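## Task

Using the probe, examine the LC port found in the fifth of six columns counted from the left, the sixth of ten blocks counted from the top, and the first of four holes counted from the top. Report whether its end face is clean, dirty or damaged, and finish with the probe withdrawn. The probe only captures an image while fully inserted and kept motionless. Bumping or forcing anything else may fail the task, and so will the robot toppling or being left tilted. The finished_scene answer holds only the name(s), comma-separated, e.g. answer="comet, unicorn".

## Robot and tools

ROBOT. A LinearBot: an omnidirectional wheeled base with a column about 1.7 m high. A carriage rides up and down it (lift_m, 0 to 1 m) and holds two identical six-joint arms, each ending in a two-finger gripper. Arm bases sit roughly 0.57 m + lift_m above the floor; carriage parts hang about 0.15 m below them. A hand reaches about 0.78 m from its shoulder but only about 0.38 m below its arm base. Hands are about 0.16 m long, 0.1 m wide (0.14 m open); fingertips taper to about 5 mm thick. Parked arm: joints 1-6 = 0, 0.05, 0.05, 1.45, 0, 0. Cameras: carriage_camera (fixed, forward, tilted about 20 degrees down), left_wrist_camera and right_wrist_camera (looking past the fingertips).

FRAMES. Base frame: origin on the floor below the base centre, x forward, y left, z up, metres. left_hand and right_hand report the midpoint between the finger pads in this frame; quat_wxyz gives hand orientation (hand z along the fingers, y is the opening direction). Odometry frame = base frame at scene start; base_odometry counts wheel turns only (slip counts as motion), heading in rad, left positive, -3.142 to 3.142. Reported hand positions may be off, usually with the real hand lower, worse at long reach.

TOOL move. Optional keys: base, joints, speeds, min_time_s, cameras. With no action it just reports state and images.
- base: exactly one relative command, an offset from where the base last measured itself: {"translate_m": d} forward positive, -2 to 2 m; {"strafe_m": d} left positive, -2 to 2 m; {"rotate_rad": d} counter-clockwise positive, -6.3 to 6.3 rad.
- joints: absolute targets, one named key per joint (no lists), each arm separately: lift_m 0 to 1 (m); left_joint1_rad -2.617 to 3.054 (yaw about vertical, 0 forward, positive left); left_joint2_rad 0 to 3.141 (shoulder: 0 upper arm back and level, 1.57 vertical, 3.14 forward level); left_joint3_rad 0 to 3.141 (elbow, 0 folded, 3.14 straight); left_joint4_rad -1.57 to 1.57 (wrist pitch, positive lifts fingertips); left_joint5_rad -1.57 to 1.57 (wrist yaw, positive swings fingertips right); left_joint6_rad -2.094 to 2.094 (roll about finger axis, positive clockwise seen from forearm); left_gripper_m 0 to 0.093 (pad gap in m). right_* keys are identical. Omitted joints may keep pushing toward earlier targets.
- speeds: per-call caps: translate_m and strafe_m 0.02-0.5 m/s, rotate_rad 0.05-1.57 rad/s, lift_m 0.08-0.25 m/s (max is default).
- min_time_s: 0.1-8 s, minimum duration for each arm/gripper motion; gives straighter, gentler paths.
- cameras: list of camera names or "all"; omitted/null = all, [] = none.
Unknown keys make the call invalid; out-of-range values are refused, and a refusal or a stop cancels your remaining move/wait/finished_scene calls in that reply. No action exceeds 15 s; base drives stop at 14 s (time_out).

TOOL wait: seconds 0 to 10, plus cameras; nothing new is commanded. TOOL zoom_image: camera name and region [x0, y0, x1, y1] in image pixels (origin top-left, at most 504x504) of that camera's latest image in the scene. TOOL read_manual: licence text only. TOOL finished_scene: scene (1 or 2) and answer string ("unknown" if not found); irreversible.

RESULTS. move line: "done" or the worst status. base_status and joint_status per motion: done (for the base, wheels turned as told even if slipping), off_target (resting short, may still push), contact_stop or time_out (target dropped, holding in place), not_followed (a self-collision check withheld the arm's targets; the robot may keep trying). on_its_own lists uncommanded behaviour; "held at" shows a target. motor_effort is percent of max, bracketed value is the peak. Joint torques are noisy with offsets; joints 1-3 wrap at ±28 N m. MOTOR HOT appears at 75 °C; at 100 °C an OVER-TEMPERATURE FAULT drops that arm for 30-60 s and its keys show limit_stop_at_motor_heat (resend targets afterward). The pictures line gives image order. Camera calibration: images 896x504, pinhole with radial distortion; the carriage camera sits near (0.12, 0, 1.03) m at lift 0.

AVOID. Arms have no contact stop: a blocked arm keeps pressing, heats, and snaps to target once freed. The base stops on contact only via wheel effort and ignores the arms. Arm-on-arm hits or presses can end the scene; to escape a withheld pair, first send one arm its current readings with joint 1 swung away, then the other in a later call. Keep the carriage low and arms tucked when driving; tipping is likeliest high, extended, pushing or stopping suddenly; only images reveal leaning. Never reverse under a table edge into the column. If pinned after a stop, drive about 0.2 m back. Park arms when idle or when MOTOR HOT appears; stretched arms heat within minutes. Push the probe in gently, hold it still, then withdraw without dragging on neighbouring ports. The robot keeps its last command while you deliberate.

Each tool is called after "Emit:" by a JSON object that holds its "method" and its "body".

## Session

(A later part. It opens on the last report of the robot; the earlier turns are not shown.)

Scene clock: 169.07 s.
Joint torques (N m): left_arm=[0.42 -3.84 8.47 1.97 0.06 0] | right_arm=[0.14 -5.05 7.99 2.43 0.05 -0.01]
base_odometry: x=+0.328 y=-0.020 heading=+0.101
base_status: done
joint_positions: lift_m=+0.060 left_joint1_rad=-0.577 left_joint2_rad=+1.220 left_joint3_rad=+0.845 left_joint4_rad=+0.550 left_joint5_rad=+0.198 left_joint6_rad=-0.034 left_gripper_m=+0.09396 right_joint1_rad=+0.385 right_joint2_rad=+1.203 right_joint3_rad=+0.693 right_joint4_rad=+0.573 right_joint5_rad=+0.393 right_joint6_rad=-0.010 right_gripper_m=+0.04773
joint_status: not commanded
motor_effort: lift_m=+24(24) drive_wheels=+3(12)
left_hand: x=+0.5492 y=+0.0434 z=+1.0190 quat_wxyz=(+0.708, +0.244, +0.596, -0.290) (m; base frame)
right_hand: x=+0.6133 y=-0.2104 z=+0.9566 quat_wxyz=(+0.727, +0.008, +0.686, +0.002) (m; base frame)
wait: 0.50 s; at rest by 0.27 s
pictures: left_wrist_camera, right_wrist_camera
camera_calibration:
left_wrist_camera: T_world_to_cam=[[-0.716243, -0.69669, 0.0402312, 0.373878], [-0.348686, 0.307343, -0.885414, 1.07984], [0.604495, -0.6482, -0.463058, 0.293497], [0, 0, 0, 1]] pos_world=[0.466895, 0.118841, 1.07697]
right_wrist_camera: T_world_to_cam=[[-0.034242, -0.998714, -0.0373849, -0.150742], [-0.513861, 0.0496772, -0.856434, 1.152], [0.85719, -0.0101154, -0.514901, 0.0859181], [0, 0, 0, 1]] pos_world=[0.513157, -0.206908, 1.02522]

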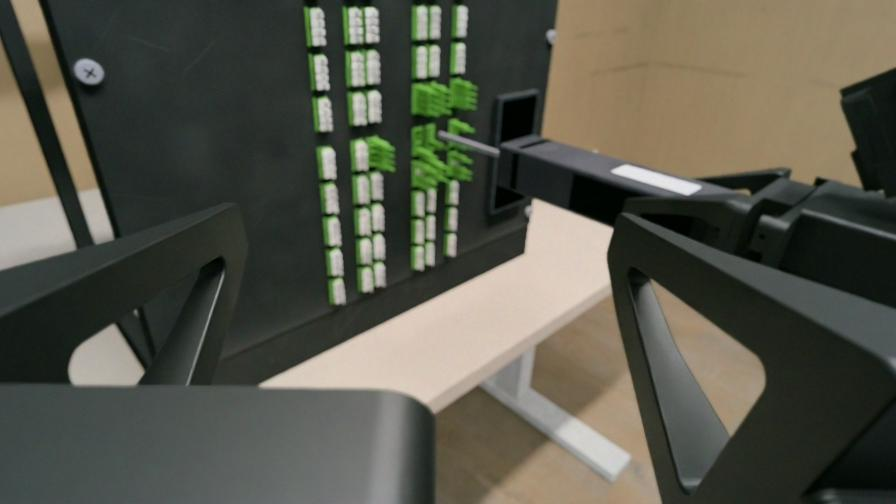

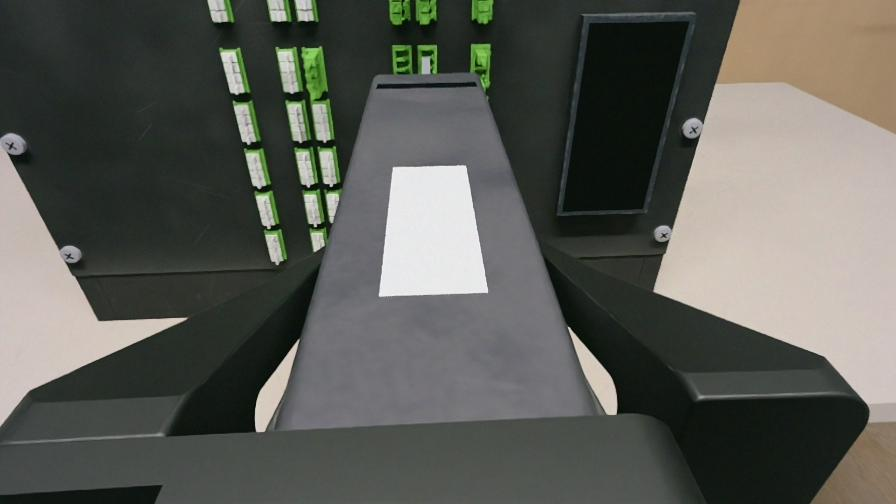

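Emit:
{"method": "move", "body": {"base": {"translate_m": 0.006}, "speeds": {"translate_m": 0.02}, "cameras": []}}

Emit:
{"method": "wait", "body": {"seconds": 0.5, "cameras": ["right_wrist_camera", "left_wrist_camera"]}}

Emit:
{"method": "zoom_image", "body": {"camera": "right_wrist_camera", "region": [408, 34, 440, 78]}}

Emit:
{"method": "zoom_image", "body": {"camera": "left_wrist_camera", "region": [380, 90, 500, 190]}}

Scene clock: 178.63 s.
Joint torques (N m): left_arm=[0.32 -3.82 8.28 1.96 0.07 0.01] | right_arm=[0.13 -5.05 8.12 2.43 0.04 -0.01]
move: done
base_odometry: x=+0.334 y=-0.019 heading=+0.101
base_status: done
joint_positions: lift_m=+0.060 left_joint1_rad=-0.577 left_joint2_rad=+1.220 left_joint3_rad=+0.845 left_joint4_rad=+0.551 left_joint5_rad=+0.198 left_joint6_rad=-0.034 left_gripper_m=+0.09396 right_joint1_rad=+0.385 right_joint2_rad=+1.203 right_joint3_rad=+0.693 right_joint4_rad=+0.574 right_joint5_rad=+0.393 right_joint6_rad=-0.010 right_gripper_m=+0.04773
joint_status: not commanded
motor_effort: lift_m=+24(24) drive_wheels=+3(11)
left_hand: x=+0.5492 y=+0.0434 z=+1.0192 quat_wxyz=(+0.708, +0.244, +0.595, -0.290) (m; base frame)
right_hand: x=+0.6133 y=-0.2104 z=+0.9568 quat_wxyz=(+0.728, +0.008, +0.686, +0.002) (m; base frame)
pictures: none
No camera images: "cameras" was empty.

Scene clock: 179.13 s.
Joint torques (N m): left_arm=[0.36 -3.89 8.43 1.96 0.09 0] | right_arm=[0.13 -4.96 7.97 2.42 0.05 -0.02]
base_odometry: x=+0.334 y=-0.019 heading=+0.101
base_status: done
joint_positions: lift_m=+0.060 left_joint1_rad=-0.577 left_joint2_rad=+1.220 left_joint3_rad=+0.845 left_joint4_rad=+0.551 left_joint5_rad=+0.198 left_joint6_rad=-0.034 left_gripper_m=+0.09396 right_joint1_rad=+0.385 right_joint2_rad=+1.203 right_joint3_rad=+0.693 right_joint4_rad=+0.574 right_joint5_rad=+0.393 right_joint6_rad=-0.010 right_gripper_m=+0.04773
joint_status: not commanded
motor_effort: lift_m=+24(24) drive_wheels=+3(11)
left_hand: x=+0.5492 y=+0.0434 z=+1.0192 quat_wxyz=(+0.708, +0.244, +0.595, -0.290) (m; base frame)
right_hand: x=+0.6133 y=-0.2104 z=+0.9568 quat_wxyz=(+0.728, +0.008, +0.686, +0.002) (m; base frame)
wait: 0.50 s; at rest by 0.27 s
pictures: left_wrist_camera, right_wrist_camera
camera_calibration:
left_wrist_camera: T_world_to_cam=[[-0.716299, -0.696646, 0.0400003, 0.374141], [-0.348041, 0.306999, -0.885787, 1.08], [0.6048, -0.64841, -0.462364, 0.292802], [0, 0, 0, 1]] pos_world=[0.466795, 0.118941, 1.07707]
right_wrist_camera: T_world_to_cam=[[-0.0342317, -0.998705, -0.0376311, -0.150593], [-0.513237, 0.0498757, -0.856796, 1.15213], [0.857564, -0.0100159, -0.51428, 0.0852464], [0, 0, 0, 1]] pos_world=[0.513059, -0.207007, 1.02532]

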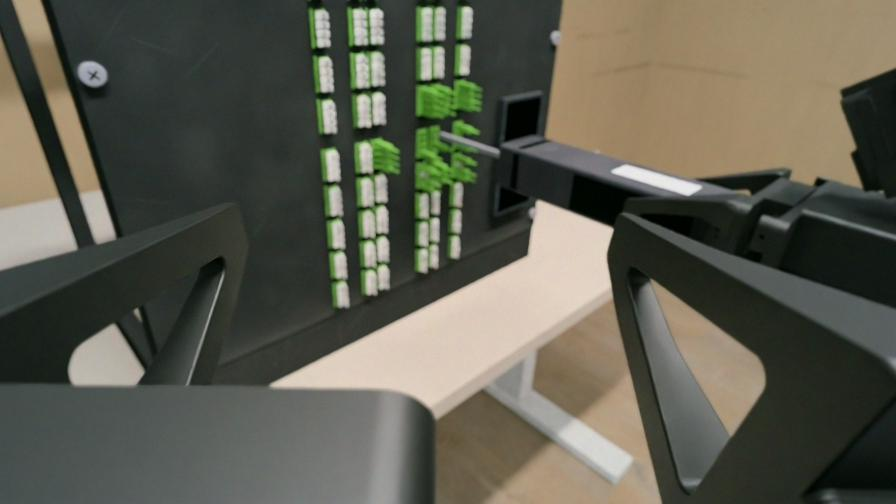

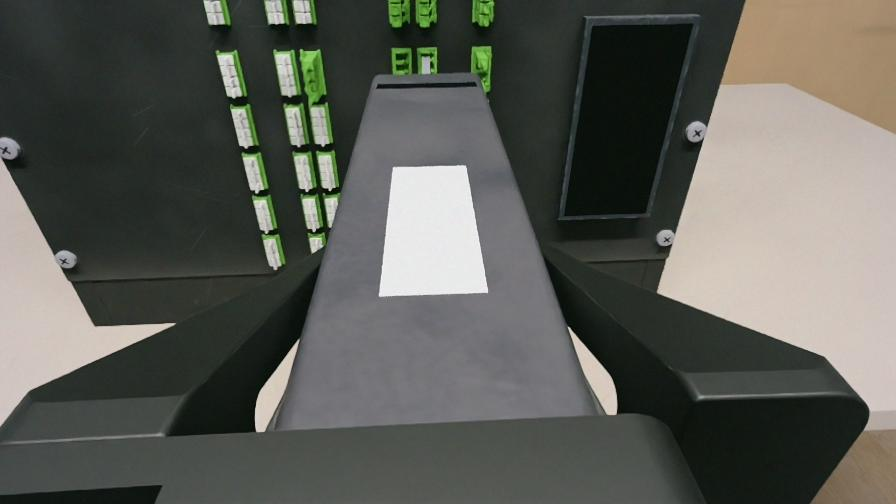

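Scaled by 11.455 from the camera's 896x504 image, which has a finer 1280x720 frame.

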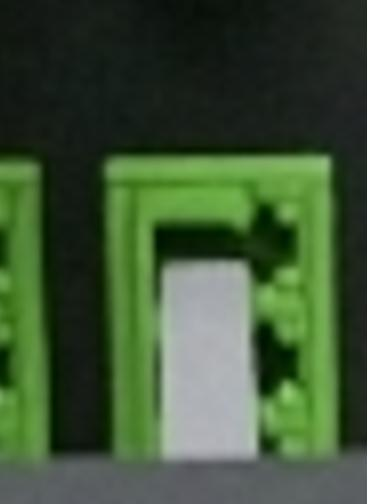

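Scaled by 4.200 from the camera's 896x504 image, which has a finer 1280x720 frame.

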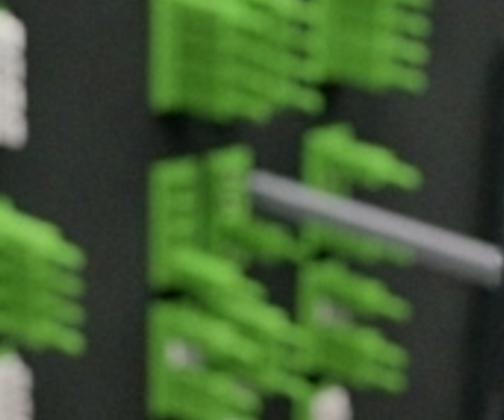

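Emit:
{"method": "move", "body": {"base": {"translate_m": 0.004}, "speeds": {"translate_m": 0.02}, "cameras": []}}

Emit:
{"method": "wait", "body": {"seconds": 0.5, "cameras": ["right_wrist_camera", "left_wrist_camera"]}}

Emit:
{"method": "zoom_image", "body": {"camera": "right_wrist_camera", "region": [408, 34, 440, 78]}}

Emit:
{"method": "zoom_image", "body": {"camera": "left_wrist_camera", "region": [380, 90, 500, 190]}}

Scene clock: 192.17 s.
Joint torques (N m): left_arm=[0.29 -3.84 8.46 1.97 0.06 0.01] | right_arm=[0.12 -5.01 7.95 2.42 0.05 -0.01]
move: done
base_odometry: x=+0.338 y=-0.019 heading=+0.101
base_status: done
joint_positions: lift_m=+0.060 left_joint1_rad=-0.577 left_joint2_rad=+1.220 left_joint3_rad=+0.845 left_joint4_rad=+0.551 left_joint5_rad=+0.198 left_joint6_rad=-0.034 left_gripper_m=+0.09396 right_joint1_rad=+0.385 right_joint2_rad=+1.203 right_joint3_rad=+0.693 right_joint4_rad=+0.573 right_joint5_rad=+0.393 right_joint6_rad=-0.010 right_gripper_m=+0.04773
joint_status: not commanded
motor_effort: lift_m=+24(24) drive_wheels=+0(10)
left_hand: x=+0.5492 y=+0.0434 z=+1.0192 quat_wxyz=(+0.708, +0.244, +0.595, -0.290) (m; base frame)
right_hand: x=+0.6133 y=-0.2104 z=+0.9567 quat_wxyz=(+0.728, +0.008, +0.686, +0.002) (m; base frame)
pictures: none
No camera images: "cameras" was empty.

Scene clock: 192.67 s.
Joint torques (N m): left_arm=[0.38 -3.9 8.36 1.94 0.09 0.02] | right_arm=[0.1 -5.01 8.01 2.43 0.04 -0.01]
base_odometry: x=+0.338 y=-0.019 heading=+0.101
base_status: done
joint_positions: lift_m=+0.060 left_joint1_rad=-0.577 left_joint2_rad=+1.220 left_joint3_rad=+0.845 left_joint4_rad=+0.551 left_joint5_rad=+0.198 left_joint6_rad=-0.034 left_gripper_m=+0.09396 right_joint1_rad=+0.385 right_joint2_rad=+1.203 right_joint3_rad=+0.693 right_joint4_rad=+0.573 right_joint5_rad=+0.393 right_joint6_rad=-0.010 right_gripper_m=+0.04773
joint_status: not commanded
motor_effort: lift_m=+24(24) drive_wheels=+0(10)
left_hand: x=+0.5492 y=+0.0434 z=+1.0192 quat_wxyz=(+0.708, +0.244, +0.595, -0.290) (m; base frame)
right_hand: x=+0.6133 y=-0.2104 z=+0.9567 quat_wxyz=(+0.728, +0.008, +0.686, +0.002) (m; base frame)
wait: 0.50 s; at rest by 0.27 s
pictures: left_wrist_camera, right_wrist_camera
camera_calibration:
left_wrist_camera: T_world_to_cam=[[-0.716299, -0.696646, 0.0400003, 0.374141], [-0.348041, 0.306999, -0.885787, 1.08], [0.6048, -0.64841, -0.462364, 0.292802], [0, 0, 0, 1]] pos_world=[0.466795, 0.118941, 1.07707]
right_wrist_camera: T_world_to_cam=[[-0.0342795, -0.998709, -0.037482, -0.150726], [-0.513547, 0.0497761, -0.856617, 1.152], [0.857377, -0.0101157, -0.51459, 0.0855883], [0, 0, 0, 1]] pos_world=[0.513058, -0.207008, 1.02522]

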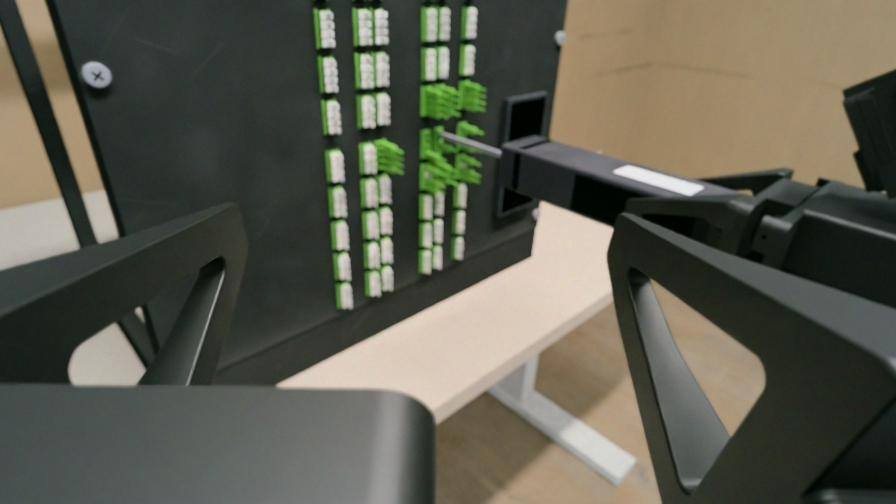

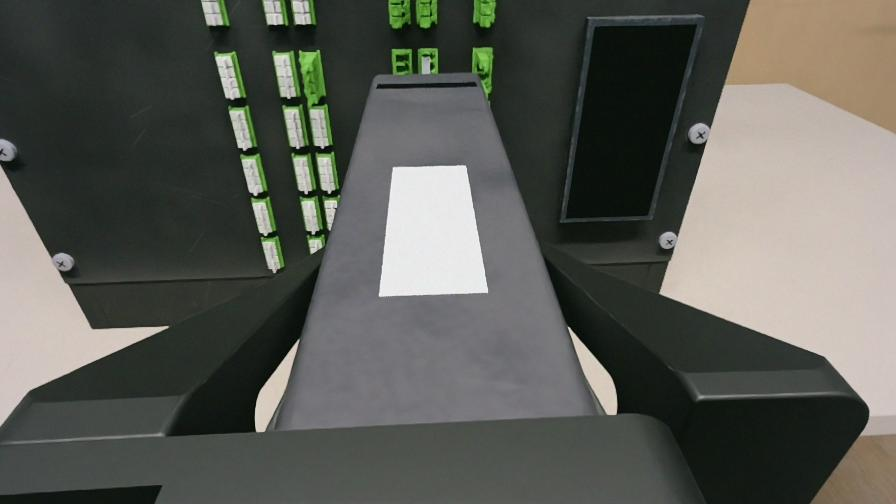

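Scaled by 11.455 from the camera's 896x504 image, which has a finer 1280x720 frame.

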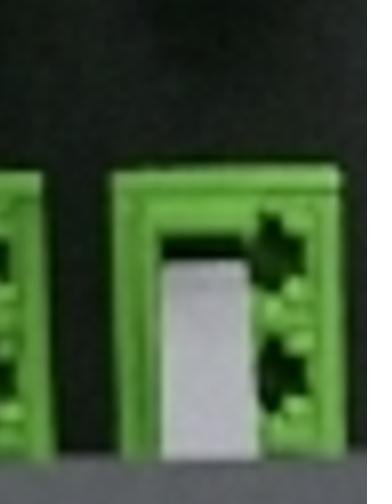

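Scaled by 4.200 from the camera's 896x504 image, which has a finer 1280x720 frame.

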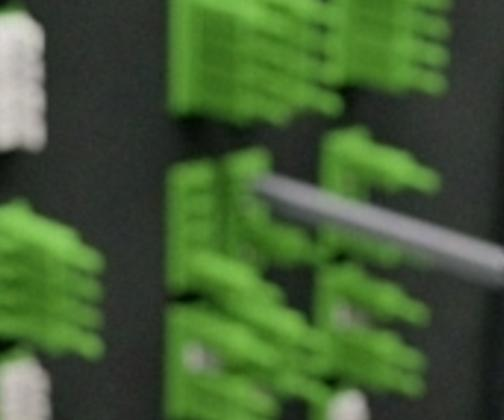

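Emit:
{"method": "move", "body": {"base": {"translate_m": 0.002}, "joints": {"lift_m": 0.0604}, "speeds": {"translate_m": 0.02}, "cameras": []}}

Emit:
{"method": "wait", "body": {"seconds": 0.5, "cameras": ["right_wrist_camera"]}}

Emit:
{"method": "zoom_image", "body": {"camera": "right_wrist_camera", "region": [408, 34, 440, 78]}}

Scene clock: 201.70 s.
Joint torques (N m): left_arm=[0.46 -3.81 8.42 1.99 0.08 0.01] | right_arm=[0.13 -5.03 8.03 2.42 0.04 -0.01]
move: done
base_odometry: x=+0.340 y=-0.018 heading=+0.101
base_status: done
joint_positions: lift_m=+0.060 left_joint1_rad=-0.577 left_joint2_rad=+1.220 left_joint3_rad=+0.845 left_joint4_rad=+0.551 left_joint5_rad=+0.198 left_joint6_rad=-0.034 left_gripper_m=+0.09396 right_joint1_rad=+0.385 right_joint2_rad=+1.203 right_joint3_rad=+0.693 right_joint4_rad=+0.574 right_joint5_rad=+0.393 right_joint6_rad=-0.010 right_gripper_m=+0.04773
joint_status: all done
motor_effort: lift_m=+25(26) drive_wheels=+3(12)
left_hand: x=+0.5492 y=+0.0434 z=+1.0196 quat_wxyz=(+0.708, +0.244, +0.595, -0.290) (m; base frame)
right_hand: x=+0.6133 y=-0.2105 z=+0.9573 quat_wxyz=(+0.728, +0.008, +0.686, +0.002) (m; base frame)
pictures: none
No camera images: "cameras" was empty.

Scene clock: 202.20 s.
Joint torques (N m): left_arm=[0.54 -3.77 8.39 1.96 0.07 0] | right_arm=[0.1 -4.98 8.03 2.42 0.05 0]
base_odometry: x=+0.340 y=-0.018 heading=+0.101
base_status: done
joint_positions: lift_m=+0.060 left_joint1_rad=-0.577 left_joint2_rad=+1.220 left_joint3_rad=+0.845 left_joint4_rad=+0.551 left_joint5_rad=+0.198 left_joint6_rad=-0.034 left_gripper_m=+0.09396 right_joint1_rad=+0.385 right_joint2_rad=+1.203 right_joint3_rad=+0.693 right_joint4_rad=+0.574 right_joint5_rad=+0.393 right_joint6_rad=-0.010 right_gripper_m=+0.04773
joint_status: all done
motor_effort: lift_m=+25(26) drive_wheels=+3(12)
left_hand: x=+0.5492 y=+0.0434 z=+1.0196 quat_wxyz=(+0.708, +0.244, +0.595, -0.290) (m; base frame)
right_hand: x=+0.6133 y=-0.2105 z=+0.9573 quat_wxyz=(+0.728, +0.008, +0.686, +0.002) (m; base frame)
wait: 0.50 s; at rest by 0.27 s
pictures: right_wrist_camera
camera_calibration:
right_wrist_camera: T_world_to_cam=[[-0.0346382, -0.998678, -0.0379781, -0.150011], [-0.51263, 0.0503753, -0.857131, 1.15256], [0.857911, -0.0102208, -0.513697, 0.0847181], [0, 0, 0, 1]] pos_world=[0.512962, -0.207007, 1.02572]

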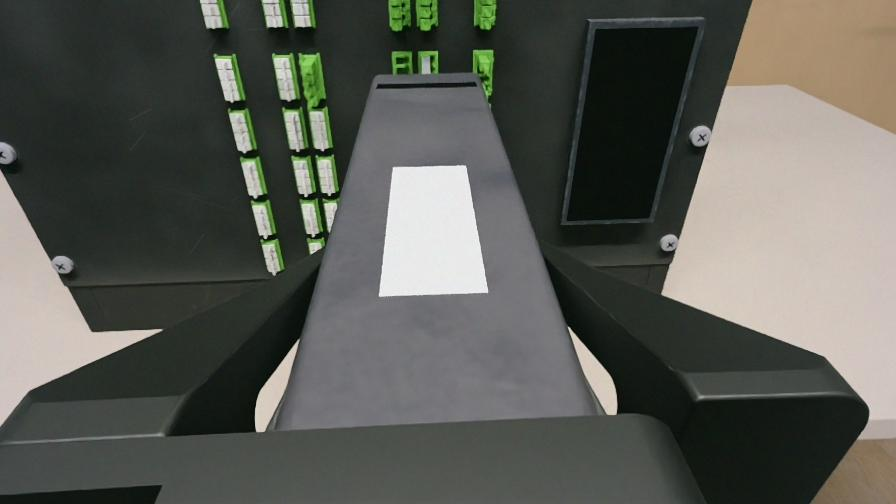

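Scaled by 11.455 from the camera's 896x504 image, which has a finer 1280x720 frame.

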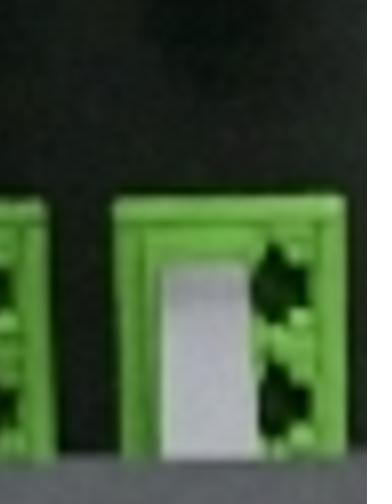

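Emit:
{"method": "move", "body": {"base": {"translate_m": 0.002}, "speeds": {"translate_m": 0.02}, "cameras": []}}

Emit:
{"method": "wait", "body": {"seconds": 0.5, "cameras": ["right_wrist_camera"]}}

Emit:
{"method": "zoom_image", "body": {"camera": "right_wrist_camera", "region": [408, 34, 440, 78]}}

Scene clock: 211.80 s.
Joint torques (N m): left_arm=[0.47 -3.93 8.46 1.97 0.07 -0.02] | right_arm=[0.12 -5.07 8.03 2.42 0.04 -0.01]
move: done
base_odometry: x=+0.342 y=-0.018 heading=+0.101
base_status: done
joint_positions: lift_m=+0.060 left_joint1_rad=-0.577 left_joint2_rad=+1.220 left_joint3_rad=+0.845 left_joint4_rad=+0.551 left_joint5_rad=+0.198 left_joint6_rad=-0.034 left_gripper_m=+0.09396 right_joint1_rad=+0.385 right_joint2_rad=+1.203 right_joint3_rad=+0.693 right_joint4_rad=+0.574 right_joint5_rad=+0.393 right_joint6_rad=-0.010 right_gripper_m=+0.04773
joint_status: not commanded
motor_effort: lift_m=+25(25) drive_wheels=+3(9)
left_hand: x=+0.5492 y=+0.0434 z=+1.0196 quat_wxyz=(+0.708, +0.244, +0.595, -0.290) (m; base frame)
right_hand: x=+0.6133 y=-0.2105 z=+0.9573 quat_wxyz=(+0.728, +0.008, +0.686, +0.002) (m; base frame)
pictures: none
No camera images: "cameras" was empty.

Scene clock: 212.30 s.
Joint torques (N m): left_arm=[0.38 -3.89 8.42 1.95 0.08 0.01] | right_arm=[0.12 -5.01 7.98 2.42 0.04 -0.01]
base_odometry: x=+0.342 y=-0.018 heading=+0.101
base_status: done
joint_positions: lift_m=+0.060 left_joint1_rad=-0.577 left_joint2_rad=+1.220 left_joint3_rad=+0.845 left_joint4_rad=+0.551 left_joint5_rad=+0.198 left_joint6_rad=-0.034 left_gripper_m=+0.09396 right_joint1_rad=+0.385 right_joint2_rad=+1.203 right_joint3_rad=+0.693 right_joint4_rad=+0.574 right_joint5_rad=+0.393 right_joint6_rad=-0.010 right_gripper_m=+0.04773
joint_status: not commanded
motor_effort: lift_m=+25(25) drive_wheels=+3(9)
left_hand: x=+0.5492 y=+0.0434 z=+1.0196 quat_wxyz=(+0.708, +0.244, +0.595, -0.290) (m; base frame)
right_hand: x=+0.6133 y=-0.2105 z=+0.9573 quat_wxyz=(+0.728, +0.008, +0.686, +0.002) (m; base frame)
wait: 0.50 s; at rest by 0.27 s
pictures: right_wrist_camera
camera_calibration:
right_wrist_camera: T_world_to_cam=[[-0.0346382, -0.998678, -0.0379781, -0.150011], [-0.51263, 0.0503753, -0.857131, 1.15256], [0.857911, -0.0102208, -0.513697, 0.0847181], [0, 0, 0, 1]] pos_world=[0.512962, -0.207007, 1.02572]

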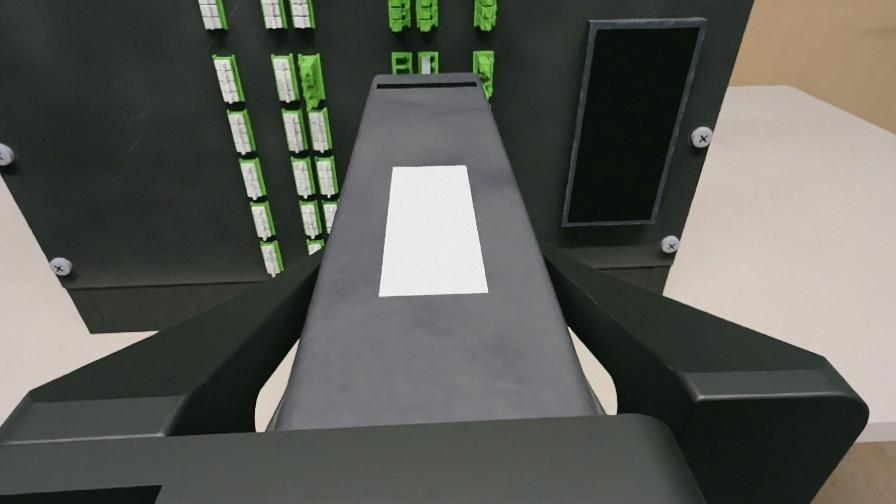

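Scaled by 11.455 from the camera's 896x504 image, which has a finer 1280x720 frame.

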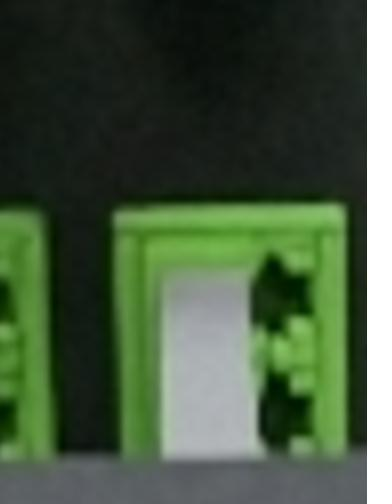

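Emit:
{"method": "move", "body": {"base": {"translate_m": 0.003}, "speeds": {"translate_m": 0.02}, "cameras": []}}

Emit:
{"method": "wait", "body": {"seconds": 0.5, "cameras": ["right_wrist_camera"]}}

Emit:
{"method": "zoom_image", "body": {"camera": "right_wrist_camera", "region": [408, 34, 440, 78]}}

Scene clock: 219.53 s.
Joint torques (N m): left_arm=[0.38 -3.88 8.39 1.96 0.07 0.01] | right_arm=[0.14 -5.03 8.01 2.41 0.04 0]
move: done
base_odometry: x=+0.345 y=-0.018 heading=+0.102
base_status: done
joint_positions: lift_m=+0.060 left_joint1_rad=-0.577 left_joint2_rad=+1.220 left_joint3_rad=+0.845 left_joint4_rad=+0.551 left_joint5_rad=+0.198 left_joint6_rad=-0.034 left_gripper_m=+0.09396 right_joint1_rad=+0.385 right_joint2_rad=+1.203 right_joint3_rad=+0.693 right_joint4_rad=+0.574 right_joint5_rad=+0.393 right_joint6_rad=-0.010 right_gripper_m=+0.04773
joint_status: not commanded
motor_effort: lift_m=+25(25) drive_wheels=+0(12)
left_hand: x=+0.5492 y=+0.0434 z=+1.0196 quat_wxyz=(+0.708, +0.244, +0.595, -0.290) (m; base frame)
right_hand: x=+0.6133 y=-0.2105 z=+0.9573 quat_wxyz=(+0.728, +0.008, +0.686, +0.002) (m; base frame)
pictures: none
No camera images: "cameras" was empty.

Scene clock: 220.03 s.
Joint torques (N m): left_arm=[0.34 -3.85 8.34 1.98 0.08 -0.02] | right_arm=[0.12 -5.01 8.01 2.42 0.05 -0.01]
base_odometry: x=+0.345 y=-0.018 heading=+0.102
base_status: done
joint_positions: lift_m=+0.060 left_joint1_rad=-0.577 left_joint2_rad=+1.220 left_joint3_rad=+0.845 left_joint4_rad=+0.551 left_joint5_rad=+0.198 left_joint6_rad=-0.034 left_gripper_m=+0.09396 right_joint1_rad=+0.385 right_joint2_rad=+1.203 right_joint3_rad=+0.693 right_joint4_rad=+0.574 right_joint5_rad=+0.393 right_joint6_rad=-0.010 right_gripper_m=+0.04773
joint_status: not commanded
motor_effort: lift_m=+25(25) drive_wheels=+3(12)
left_hand: x=+0.5492 y=+0.0434 z=+1.0196 quat_wxyz=(+0.708, +0.244, +0.595, -0.290) (m; base frame)
right_hand: x=+0.6133 y=-0.2105 z=+0.9573 quat_wxyz=(+0.728, +0.008, +0.686, +0.002) (m; base frame)
wait: 0.50 s; at rest by 0.27 s
pictures: right_wrist_camera
camera_calibration:
right_wrist_camera: T_world_to_cam=[[-0.0346382, -0.998678, -0.0379781, -0.150011], [-0.51263, 0.0503753, -0.857131, 1.15256], [0.857911, -0.0102208, -0.513697, 0.0847181], [0, 0, 0, 1]] pos_world=[0.512962, -0.207007, 1.02572]

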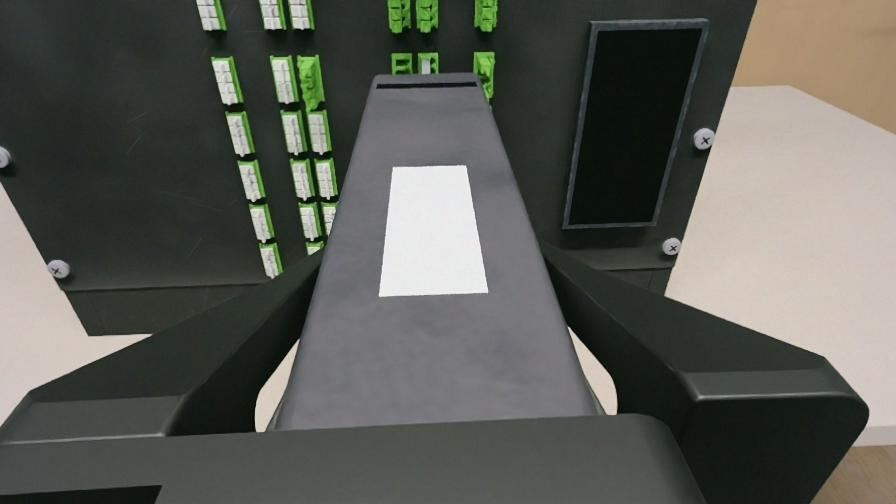

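Scaled by 11.455 from the camera's 896x504 image, which has a finer 1280x720 frame.

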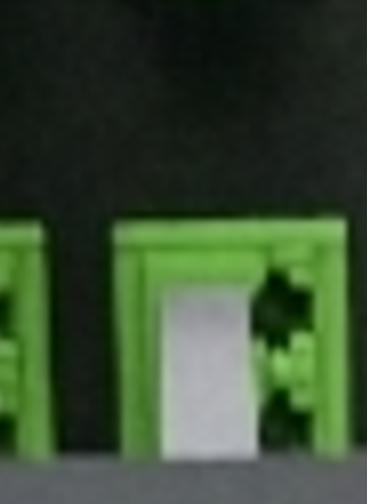

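Emit:
{"method": "move", "body": {"base": {"translate_m":0.004}, "speeds": {"translate_m":0.02}, "cameras": []}}

Emit:
{"method": "move", "body": {"base": {"translate_m":0.003}, "speeds": {"translate_m":0.02}, "cameras": ["right_wrist_camera"]}}

Scene clock: 241.67 s.
Joint torques (N m): left_arm=[0.28 -3.88 8.49 1.99 0.08 -0.02] | right_arm=[0.12 -5 8.02 2.42 0.04 -0.01]
move: done
base_odometry: x=+0.349 y=-0.018 heading=+0.102
base_status: done
joint_positions: lift_m=+0.060 left_joint1_rad=-0.577 left_joint2_rad=+1.220 left_joint3_rad=+0.845 left_joint4_rad=+0.551 left_joint5_rad=+0.198 left_joint6_rad=-0.034 left_gripper_m=+0.09396 right_joint1_rad=+0.385 right_joint2_rad=+1.203 right_joint3_rad=+0.693 right_joint4_rad=+0.574 right_joint5_rad=+0.393 right_joint6_rad=-0.010 right_gripper_m=+0.04773
joint_status: not commanded
motor_effort: lift_m=+25(25) drive_wheels=+0(11)
left_hand: x=+0.5492 y=+0.0434 z=+1.0195 quat_wxyz=(+0.708, +0.244, +0.595, -0.290) (m; base frame)
right_hand: x=+0.6133 y=-0.2105 z=+0.9573 quat_wxyz=(+0.728, +0.008, +0.686, +0.002) (m; base frame)
pictures: none
No camera images: "cameras" was empty.

Scene clock: 242.20 s.
Joint torques (N m): left_arm=[0.38 -3.82 8.4 1.95 0.09 0.02] | right_arm=[-0.16 -4.75 7.99 2.42 -0.1 -0.01]
move: done
base_odometry: x=+0.351 y=-0.017 heading=+0.102
base_status: done
joint_positions: lift_m=+0.060 left_joint1_rad=-0.577 left_joint2_rad=+1.220 left_joint3_rad=+0.845 left_joint4_rad=+0.551 left_joint5_rad=+0.198 left_joint6_rad=-0.034 left_gripper_m=+0.09396 right_joint1_rad=+0.388 right_joint2_rad=+1.201 right_joint3_rad=+0.693 right_joint4_rad=+0.572 right_joint5_rad=+0.406 right_joint6_rad=-0.010 right_gripper_m=+0.04773
joint_status: not commanded
motor_effort: lift_m=+25(25) drive_wheels=+4(11)
left_hand: x=+0.5492 y=+0.0434 z=+1.0195 quat_wxyz=(+0.708, +0.244, +0.595, -0.290) (m; base frame)
right_hand: x=+0.6127 y=-0.2115 z=+0.9575 quat_wxyz=(+0.728, +0.012, +0.686, -0.001) (m; base frame)
pictures: right_wrist_camera
camera_calibration:
right_wrist_camera: T_world_to_cam=[[-0.0441372, -0.998273, -0.0387687, -0.144371], [-0.512361, 0.0559335, -0.856946, 1.15336], [0.857635, -0.0179597, -0.513945, 0.0841506], [0, 0, 0, 1]] pos_world=[0.512396, -0.207122, 1.02602]

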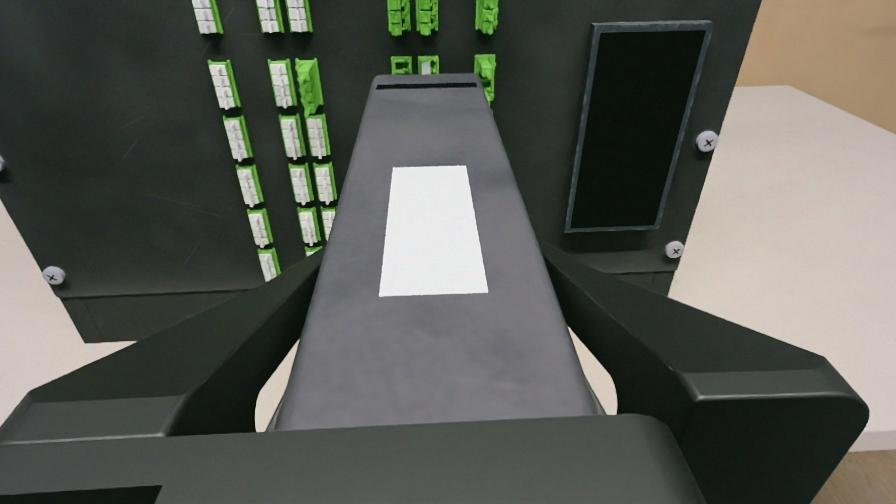

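Emit:
{"method": "zoom_image", "body": {"camera": "right_wrist_camera", "region": [408, 34, 440, 78]}}

Emit:
{"method": "wait", "body": {"seconds": 3, "cameras": ["right_wrist_camera"]}}

Emit:
{"method": "zoom_image", "body": {"camera": "right_wrist_camera", "region": [360, 30, 520, 120]}}

Scaled by 11.455 from the camera's 896x504 image, which has a finer 1280x720 frame.

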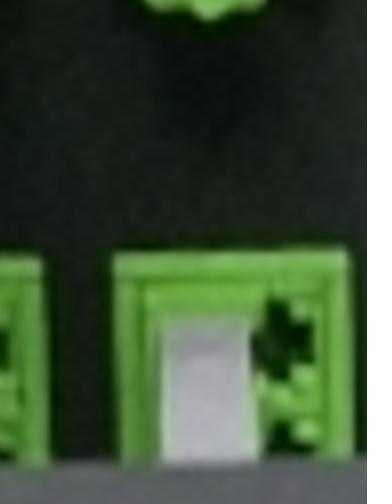

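Scene clock: 251.37 s.
Joint torques (N m): left_arm=[0.38 -3.86 8.42 1.95 0.08 0.01] | right_arm=[-0.14 -4.78 8.01 2.42 -0.09 -0.01]
base_odometry: x=+0.351 y=-0.017 heading=+0.102
base_status: done
joint_positions: lift_m=+0.060 left_joint1_rad=-0.577 left_joint2_rad=+1.220 left_joint3_rad=+0.845 left_joint4_rad=+0.551 left_joint5_rad=+0.198 left_joint6_rad=-0.034 left_gripper_m=+0.09396 right_joint1_rad=+0.388 right_joint2_rad=+1.201 right_joint3_rad=+0.693 right_joint4_rad=+0.572 right_joint5_rad=+0.406 right_joint6_rad=-0.010 right_gripper_m=+0.04773
joint_status: not commanded
motor_effort: lift_m=+25(25) drive_wheels=+4(11)
left_hand: x=+0.5492 y=+0.0434 z=+1.0195 quat_wxyz=(+0.708, +0.244, +0.595, -0.290) (m; base frame)
right_hand: x=+0.6127 y=-0.2115 z=+0.9575 quat_wxyz=(+0.728, +0.012, +0.686, -0.001) (m; base frame)
wait: 3.00 s; at rest from the start
pictures: right_wrist_camera
camera_calibration:
right_wrist_camera: T_world_to_cam=[[-0.0441372, -0.998273, -0.0387687, -0.144371], [-0.512361, 0.0559335, -0.856946, 1.15336], [0.857635, -0.0179597, -0.513945, 0.0841506], [0, 0, 0, 1]] pos_world=[0.512396, -0.207122, 1.02602]

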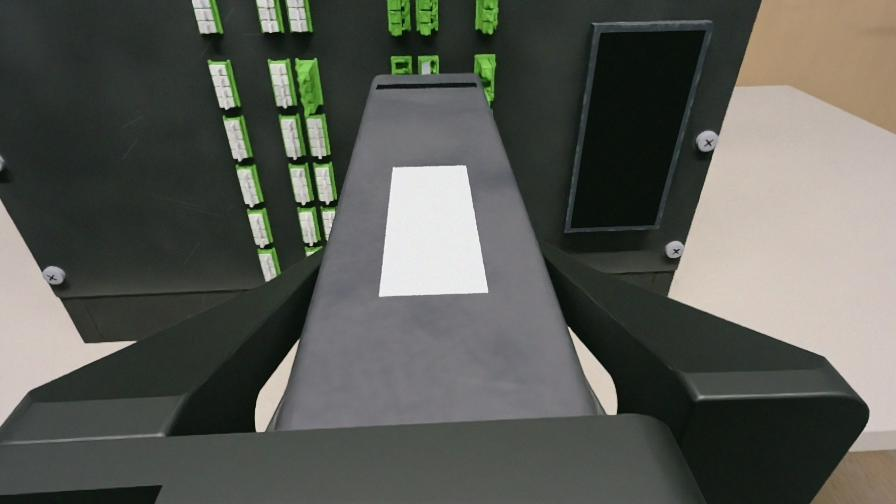

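Scaled by 3.150 from the camera's 896x504 image, which has a finer 1280x720 frame.

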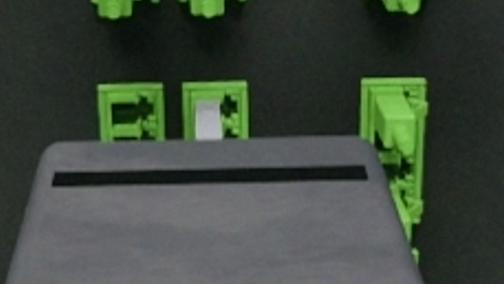

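Emit:
{"method": "move", "body": {"base": {"translate_m":-0.004}, "speeds": {"translate_m":0.02}, "cameras": ["right_wrist_camera"]}}

Emit:
{"method": "zoom_image", "body": {"camera": "right_wrist_camera", "region": [408, 34, 440, 78]}}

Scene clock: 266.00 s.
Joint torques (N m): left_arm=[0.27 -3.81 8.44 1.96 0.07 0] | right_arm=[0.01 -5 7.98 2.42 -0.01 -0.01]
move: done
base_odometry: x=+0.347 y=-0.018 heading=+0.102
base_status: done
joint_positions: lift_m=+0.060 left_joint1_rad=-0.577 left_joint2_rad=+1.220 left_joint3_rad=+0.845 left_joint4_rad=+0.550 left_joint5_rad=+0.198 left_joint6_rad=-0.034 left_gripper_m=+0.09396 right_joint1_rad=+0.386 right_joint2_rad=+1.203 right_joint3_rad=+0.693 right_joint4_rad=+0.574 right_joint5_rad=+0.398 right_joint6_rad=-0.010 right_gripper_m=+0.04773
joint_status: not commanded
motor_effort: lift_m=+25(25) drive_wheels=+2(5)
left_hand: x=+0.5492 y=+0.0434 z=+1.0194 quat_wxyz=(+0.708, +0.244, +0.595, -0.290) (m; base frame)
right_hand: x=+0.6132 y=-0.2106 z=+0.9570 quat_wxyz=(+0.728, +0.009, +0.686, +0.001) (m; base frame)
pictures: right_wrist_camera
camera_calibration:
right_wrist_camera: T_world_to_cam=[[-0.0377221, -0.998567, -0.0379701, -0.148323], [-0.513166, 0.0519618, -0.856715, 1.15265], [0.85746, -0.0128321, -0.514391, 0.0850613], [0, 0, 0, 1]] pos_world=[0.512972, -0.206912, 1.02562]

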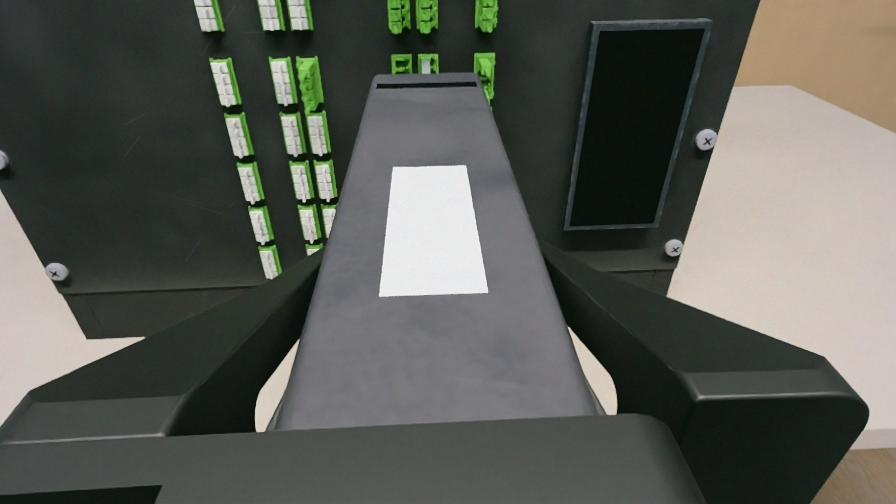

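Scaled by 11.455 from the camera's 896x504 image, which has a finer 1280x720 frame.

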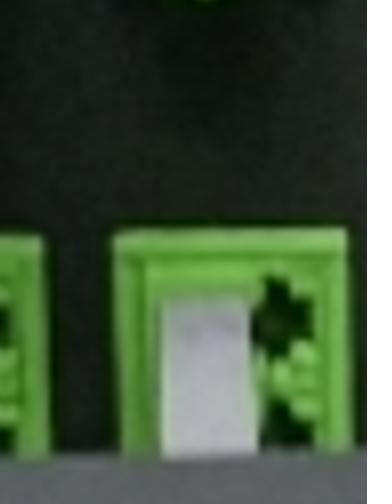

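Emit:
{"method": "move", "body": {"base": {"translate_m":0.002}, "speeds": {"translate_m":0.02}, "cameras": []}}

Emit:
{"method": "move", "body": {"base": {"translate_m":0.003}, "speeds": {"translate_m":0.02}, "cameras": ["right_wrist_camera"]}}

Emit:
{"method": "zoom_image", "body": {"camera": "right_wrist_camera", "region": [360, 30, 520, 120]}}

Scene clock: 281.20 s.
Joint torques (N m): left_arm=[0.31 -3.88 8.35 1.96 0.1 0] | right_arm=[-0.01 -5.01 8.05 2.4 0 -0.01]
move: done
base_odometry: x=+0.349 y=-0.018 heading=+0.102
base_status: done
joint_positions: lift_m=+0.060 left_joint1_rad=-0.576 left_joint2_rad=+1.220 left_joint3_rad=+0.845 left_joint4_rad=+0.551 left_joint5_rad=+0.198 left_joint6_rad=-0.034 left_gripper_m=+0.09396 right_joint1_rad=+0.386 right_joint2_rad=+1.203 right_joint3_rad=+0.693 right_joint4_rad=+0.574 right_joint5_rad=+0.398 right_joint6_rad=-0.010 right_gripper_m=+0.04773
joint_status: not commanded
motor_effort: lift_m=+25(25) drive_wheels=+2(13)
left_hand: x=+0.5494 y=+0.0437 z=+1.0195 quat_wxyz=(+0.708, +0.244, +0.595, -0.290) (m; base frame)
right_hand: x=+0.6133 y=-0.2108 z=+0.9571 quat_wxyz=(+0.728, +0.009, +0.686, +0.001) (m; base frame)
pictures: none
No camera images: "cameras" was empty.

Scene clock: 281.73 s.
Joint torques (N m): left_arm=[0.36 -3.75 8.46 1.92 0.09 -0.01] | right_arm=[-0.46 -4.22 8.27 2.44 -0.13 -0.01]
move: done
base_odometry: x=+0.352 y=-0.017 heading=+0.102
base_status: done
joint_positions: lift_m=+0.060 left_joint1_rad=-0.576 left_joint2_rad=+1.220 left_joint3_rad=+0.845 left_joint4_rad=+0.551 left_joint5_rad=+0.198 left_joint6_rad=-0.034 left_gripper_m=+0.09396 right_joint1_rad=+0.391 right_joint2_rad=+1.196 right_joint3_rad=+0.690 right_joint4_rad=+0.571 right_joint5_rad=+0.409 right_joint6_rad=-0.010 right_gripper_m=+0.04773
joint_status: not commanded
motor_effort: lift_m=+25(25) drive_wheels=+4(13)
left_hand: x=+0.5495 y=+0.0437 z=+1.0195 quat_wxyz=(+0.709, +0.244, +0.595, -0.290) (m; base frame)
right_hand: x=+0.6114 y=-0.2113 z=+0.9576 quat_wxyz=(+0.728, +0.012, +0.685, -0.001) (m; base frame)
pictures: right_wrist_camera
camera_calibration:
right_wrist_camera: T_world_to_cam=[[-0.0444241, -0.998239, -0.0393058, -0.143519], [-0.511825, 0.0565309, -0.857228, 1.15291], [0.857941, -0.0179639, -0.513435, 0.0846391], [0, 0, 0, 1]] pos_world=[0.511099, -0.206921, 1.02613]

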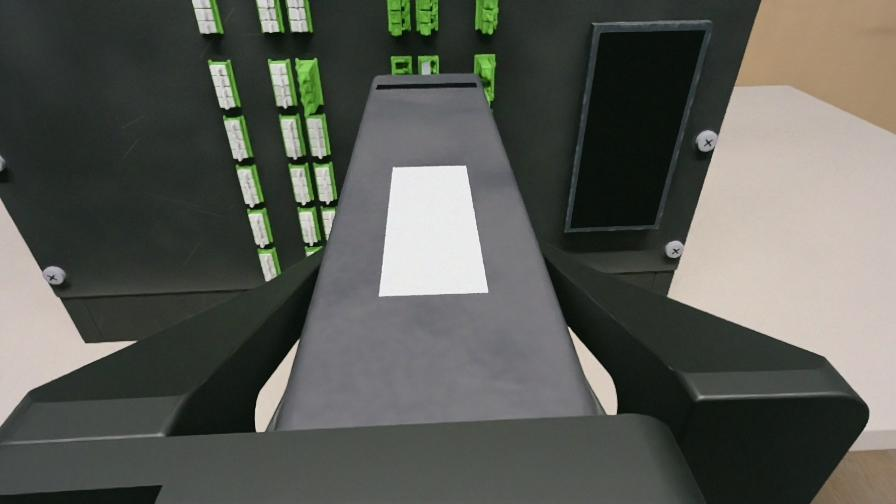

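Scaled by 3.150 from the camera's 896x504 image, which has a finer 1280x720 frame.

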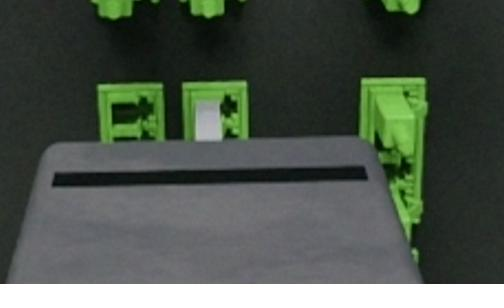

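Emit:
{"method": "zoom_image", "body": {"camera": "right_wrist_camera", "region": [370, 70, 500, 180]}}

Emit:
{"method": "zoom_image", "body": {"camera": "right_wrist_camera", "region": [370, 240, 500, 300]}}

Emit:
{"method": "zoom_image", "body": {"camera": "right_wrist_camera", "region": [550, 10, 730, 250]}}

Emit:
{"method": "zoom_image", "body": {"camera": "right_wrist_camera", "region": [180, 0, 360, 290]}}

Scaled by 3.877 from the camera's 896x504 image, which has a finer 1280x720 frame.

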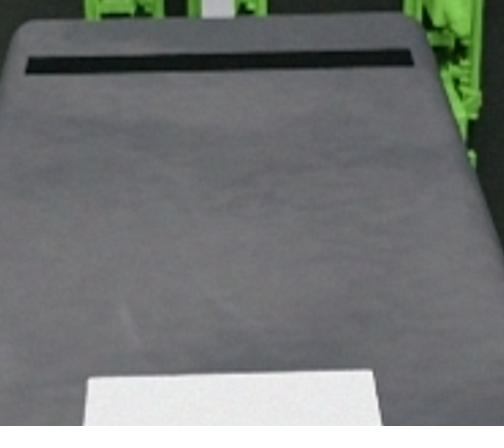

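Scaled by 3.877 from the camera's 896x504 image, which has a finer 1280x720 frame.

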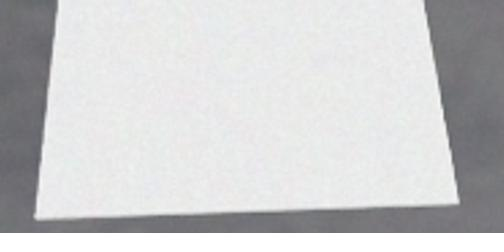

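Scaled by 2.100 from the camera's 896x504 image, which has a finer 1280x720 frame.

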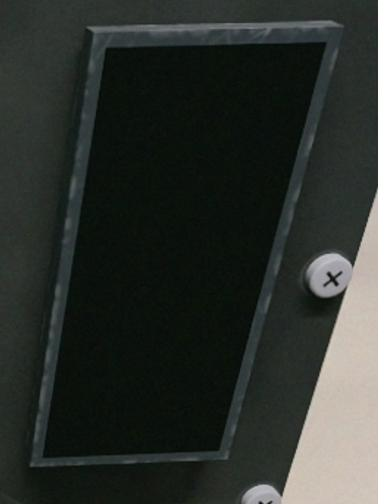

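Scaled by 1.738 from the camera's 896x504 image, which has a finer 1280x720 frame.

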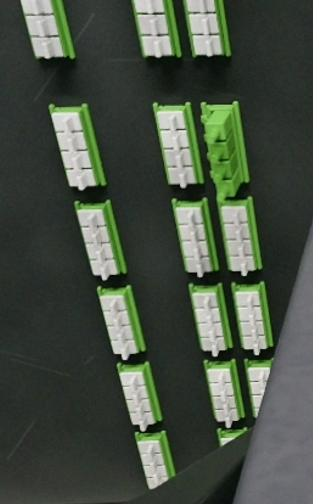

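Emit:
{"method": "move", "body": {"base": {"translate_m":-0.005}, "speeds": {"translate_m":0.02}, "cameras": ["carriage_camera","left_wrist_camera","right_wrist_camera"]}}

Emit:
{"method": "zoom_image", "body": {"camera": "right_wrist_camera", "region": [408, 34, 440, 78]}}

Scene clock: 340.57 s.
Joint torques (N m): left_arm=[0.28 -3.92 8.4 1.97 0.07 0.02] | right_arm=[-0.17 -4.77 8.27 2.4 -0.01 0]
move: done
base_odometry: x=+0.347 y=-0.018 heading=+0.102
base_status: done
joint_positions: lift_m=+0.060 left_joint1_rad=-0.576 left_joint2_rad=+1.220 left_joint3_rad=+0.845 left_joint4_rad=+0.550 left_joint5_rad=+0.198 left_joint6_rad=-0.034 left_gripper_m=+0.09396 right_joint1_rad=+0.388 right_joint2_rad=+1.201 right_joint3_rad=+0.690 right_joint4_rad=+0.576 right_joint5_rad=+0.400 right_joint6_rad=-0.010 right_gripper_m=+0.04773
joint_status: not commanded
motor_effort: lift_m=+25(25) drive_wheels=+2(7)
left_hand: x=+0.5495 y=+0.0437 z=+1.0194 quat_wxyz=(+0.708, +0.244, +0.596, -0.290) (m; base frame)
right_hand: x=+0.6125 y=-0.2105 z=+0.9569 quat_wxyz=(+0.728, +0.010, +0.685, +0.001) (m; base frame)
pictures: carriage_camera, left_wrist_camera, right_wrist_camera
camera_calibration:
carriage_camera: T_world_to_cam=[[-0.00391663, -0.999985, -0.00383378, 0.00350145], [-0.343723, 0.00494646, -0.939058, 1.04147], [0.939063, -0.00236019, -0.343737, 0.253481], [0, 0, 0, 1]] pos_world=[0.119957, -0.00105194, 1.06515]
left_wrist_camera: T_world_to_cam=[[-0.715483, -0.697473, 0.0401908, 0.373925], [-0.348764, 0.306738, -0.885593, 1.08035], [0.60535, -0.647644, -0.462719, 0.292934], [0, 0, 0, 1]] pos_world=[0.466996, 0.119135, 1.07727]
right_wrist_camera: T_world_to_cam=[[-0.0379981, -0.998535, -0.0385215, -0.14745], [-0.512324, 0.0525643, -0.857182, 1.15215], [0.857951, -0.0128358, -0.513571, 0.0845021], [0, 0, 0, 1]] pos_world=[0.512175, -0.206712, 1.02532]

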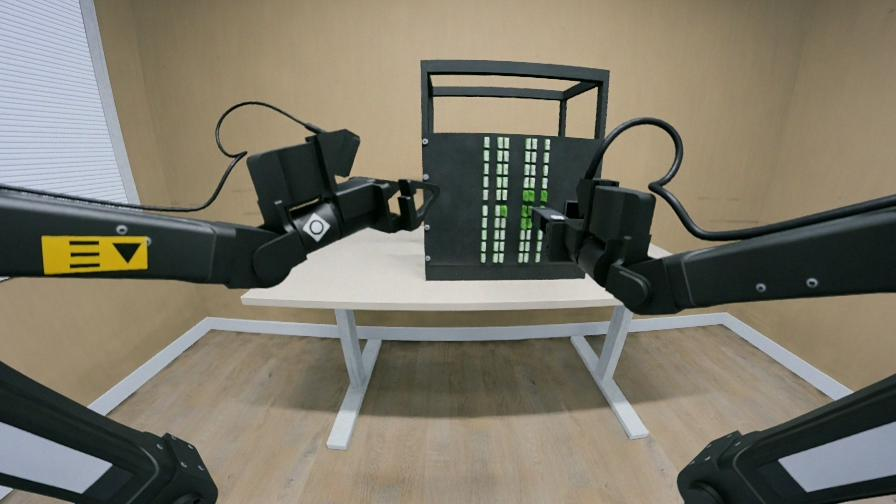

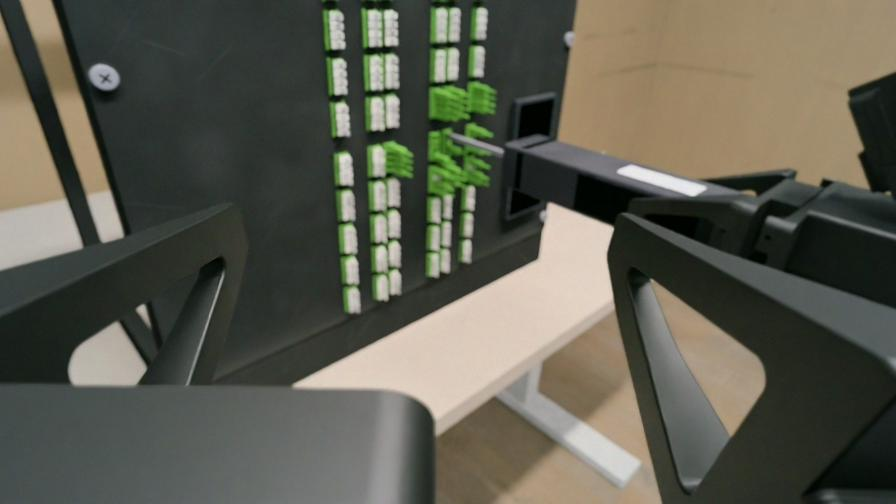

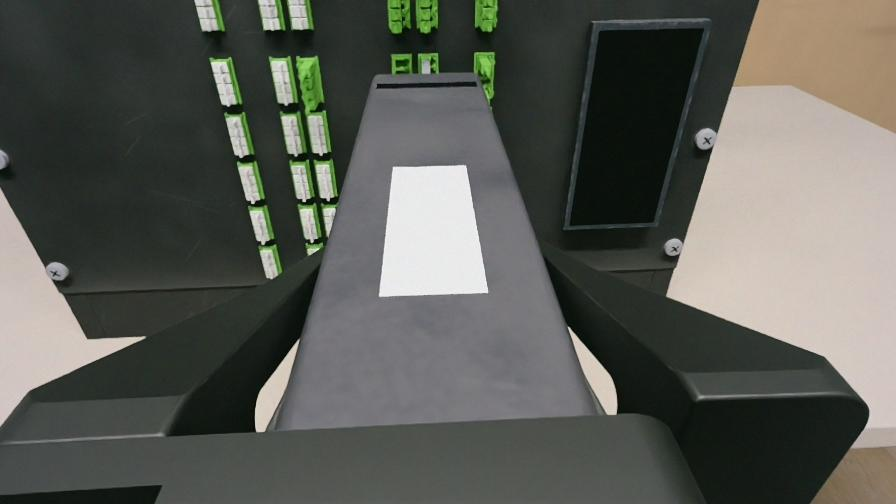

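Scaled by 11.455 from the camera's 896x504 image, which has a finer 1280x720 frame.

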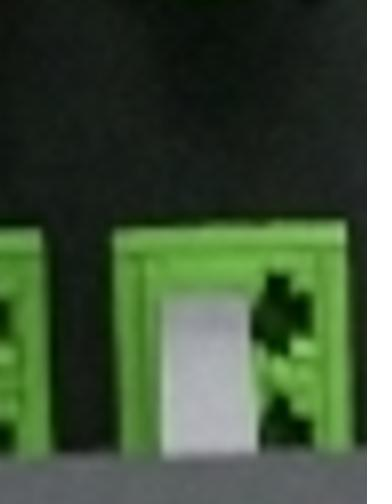

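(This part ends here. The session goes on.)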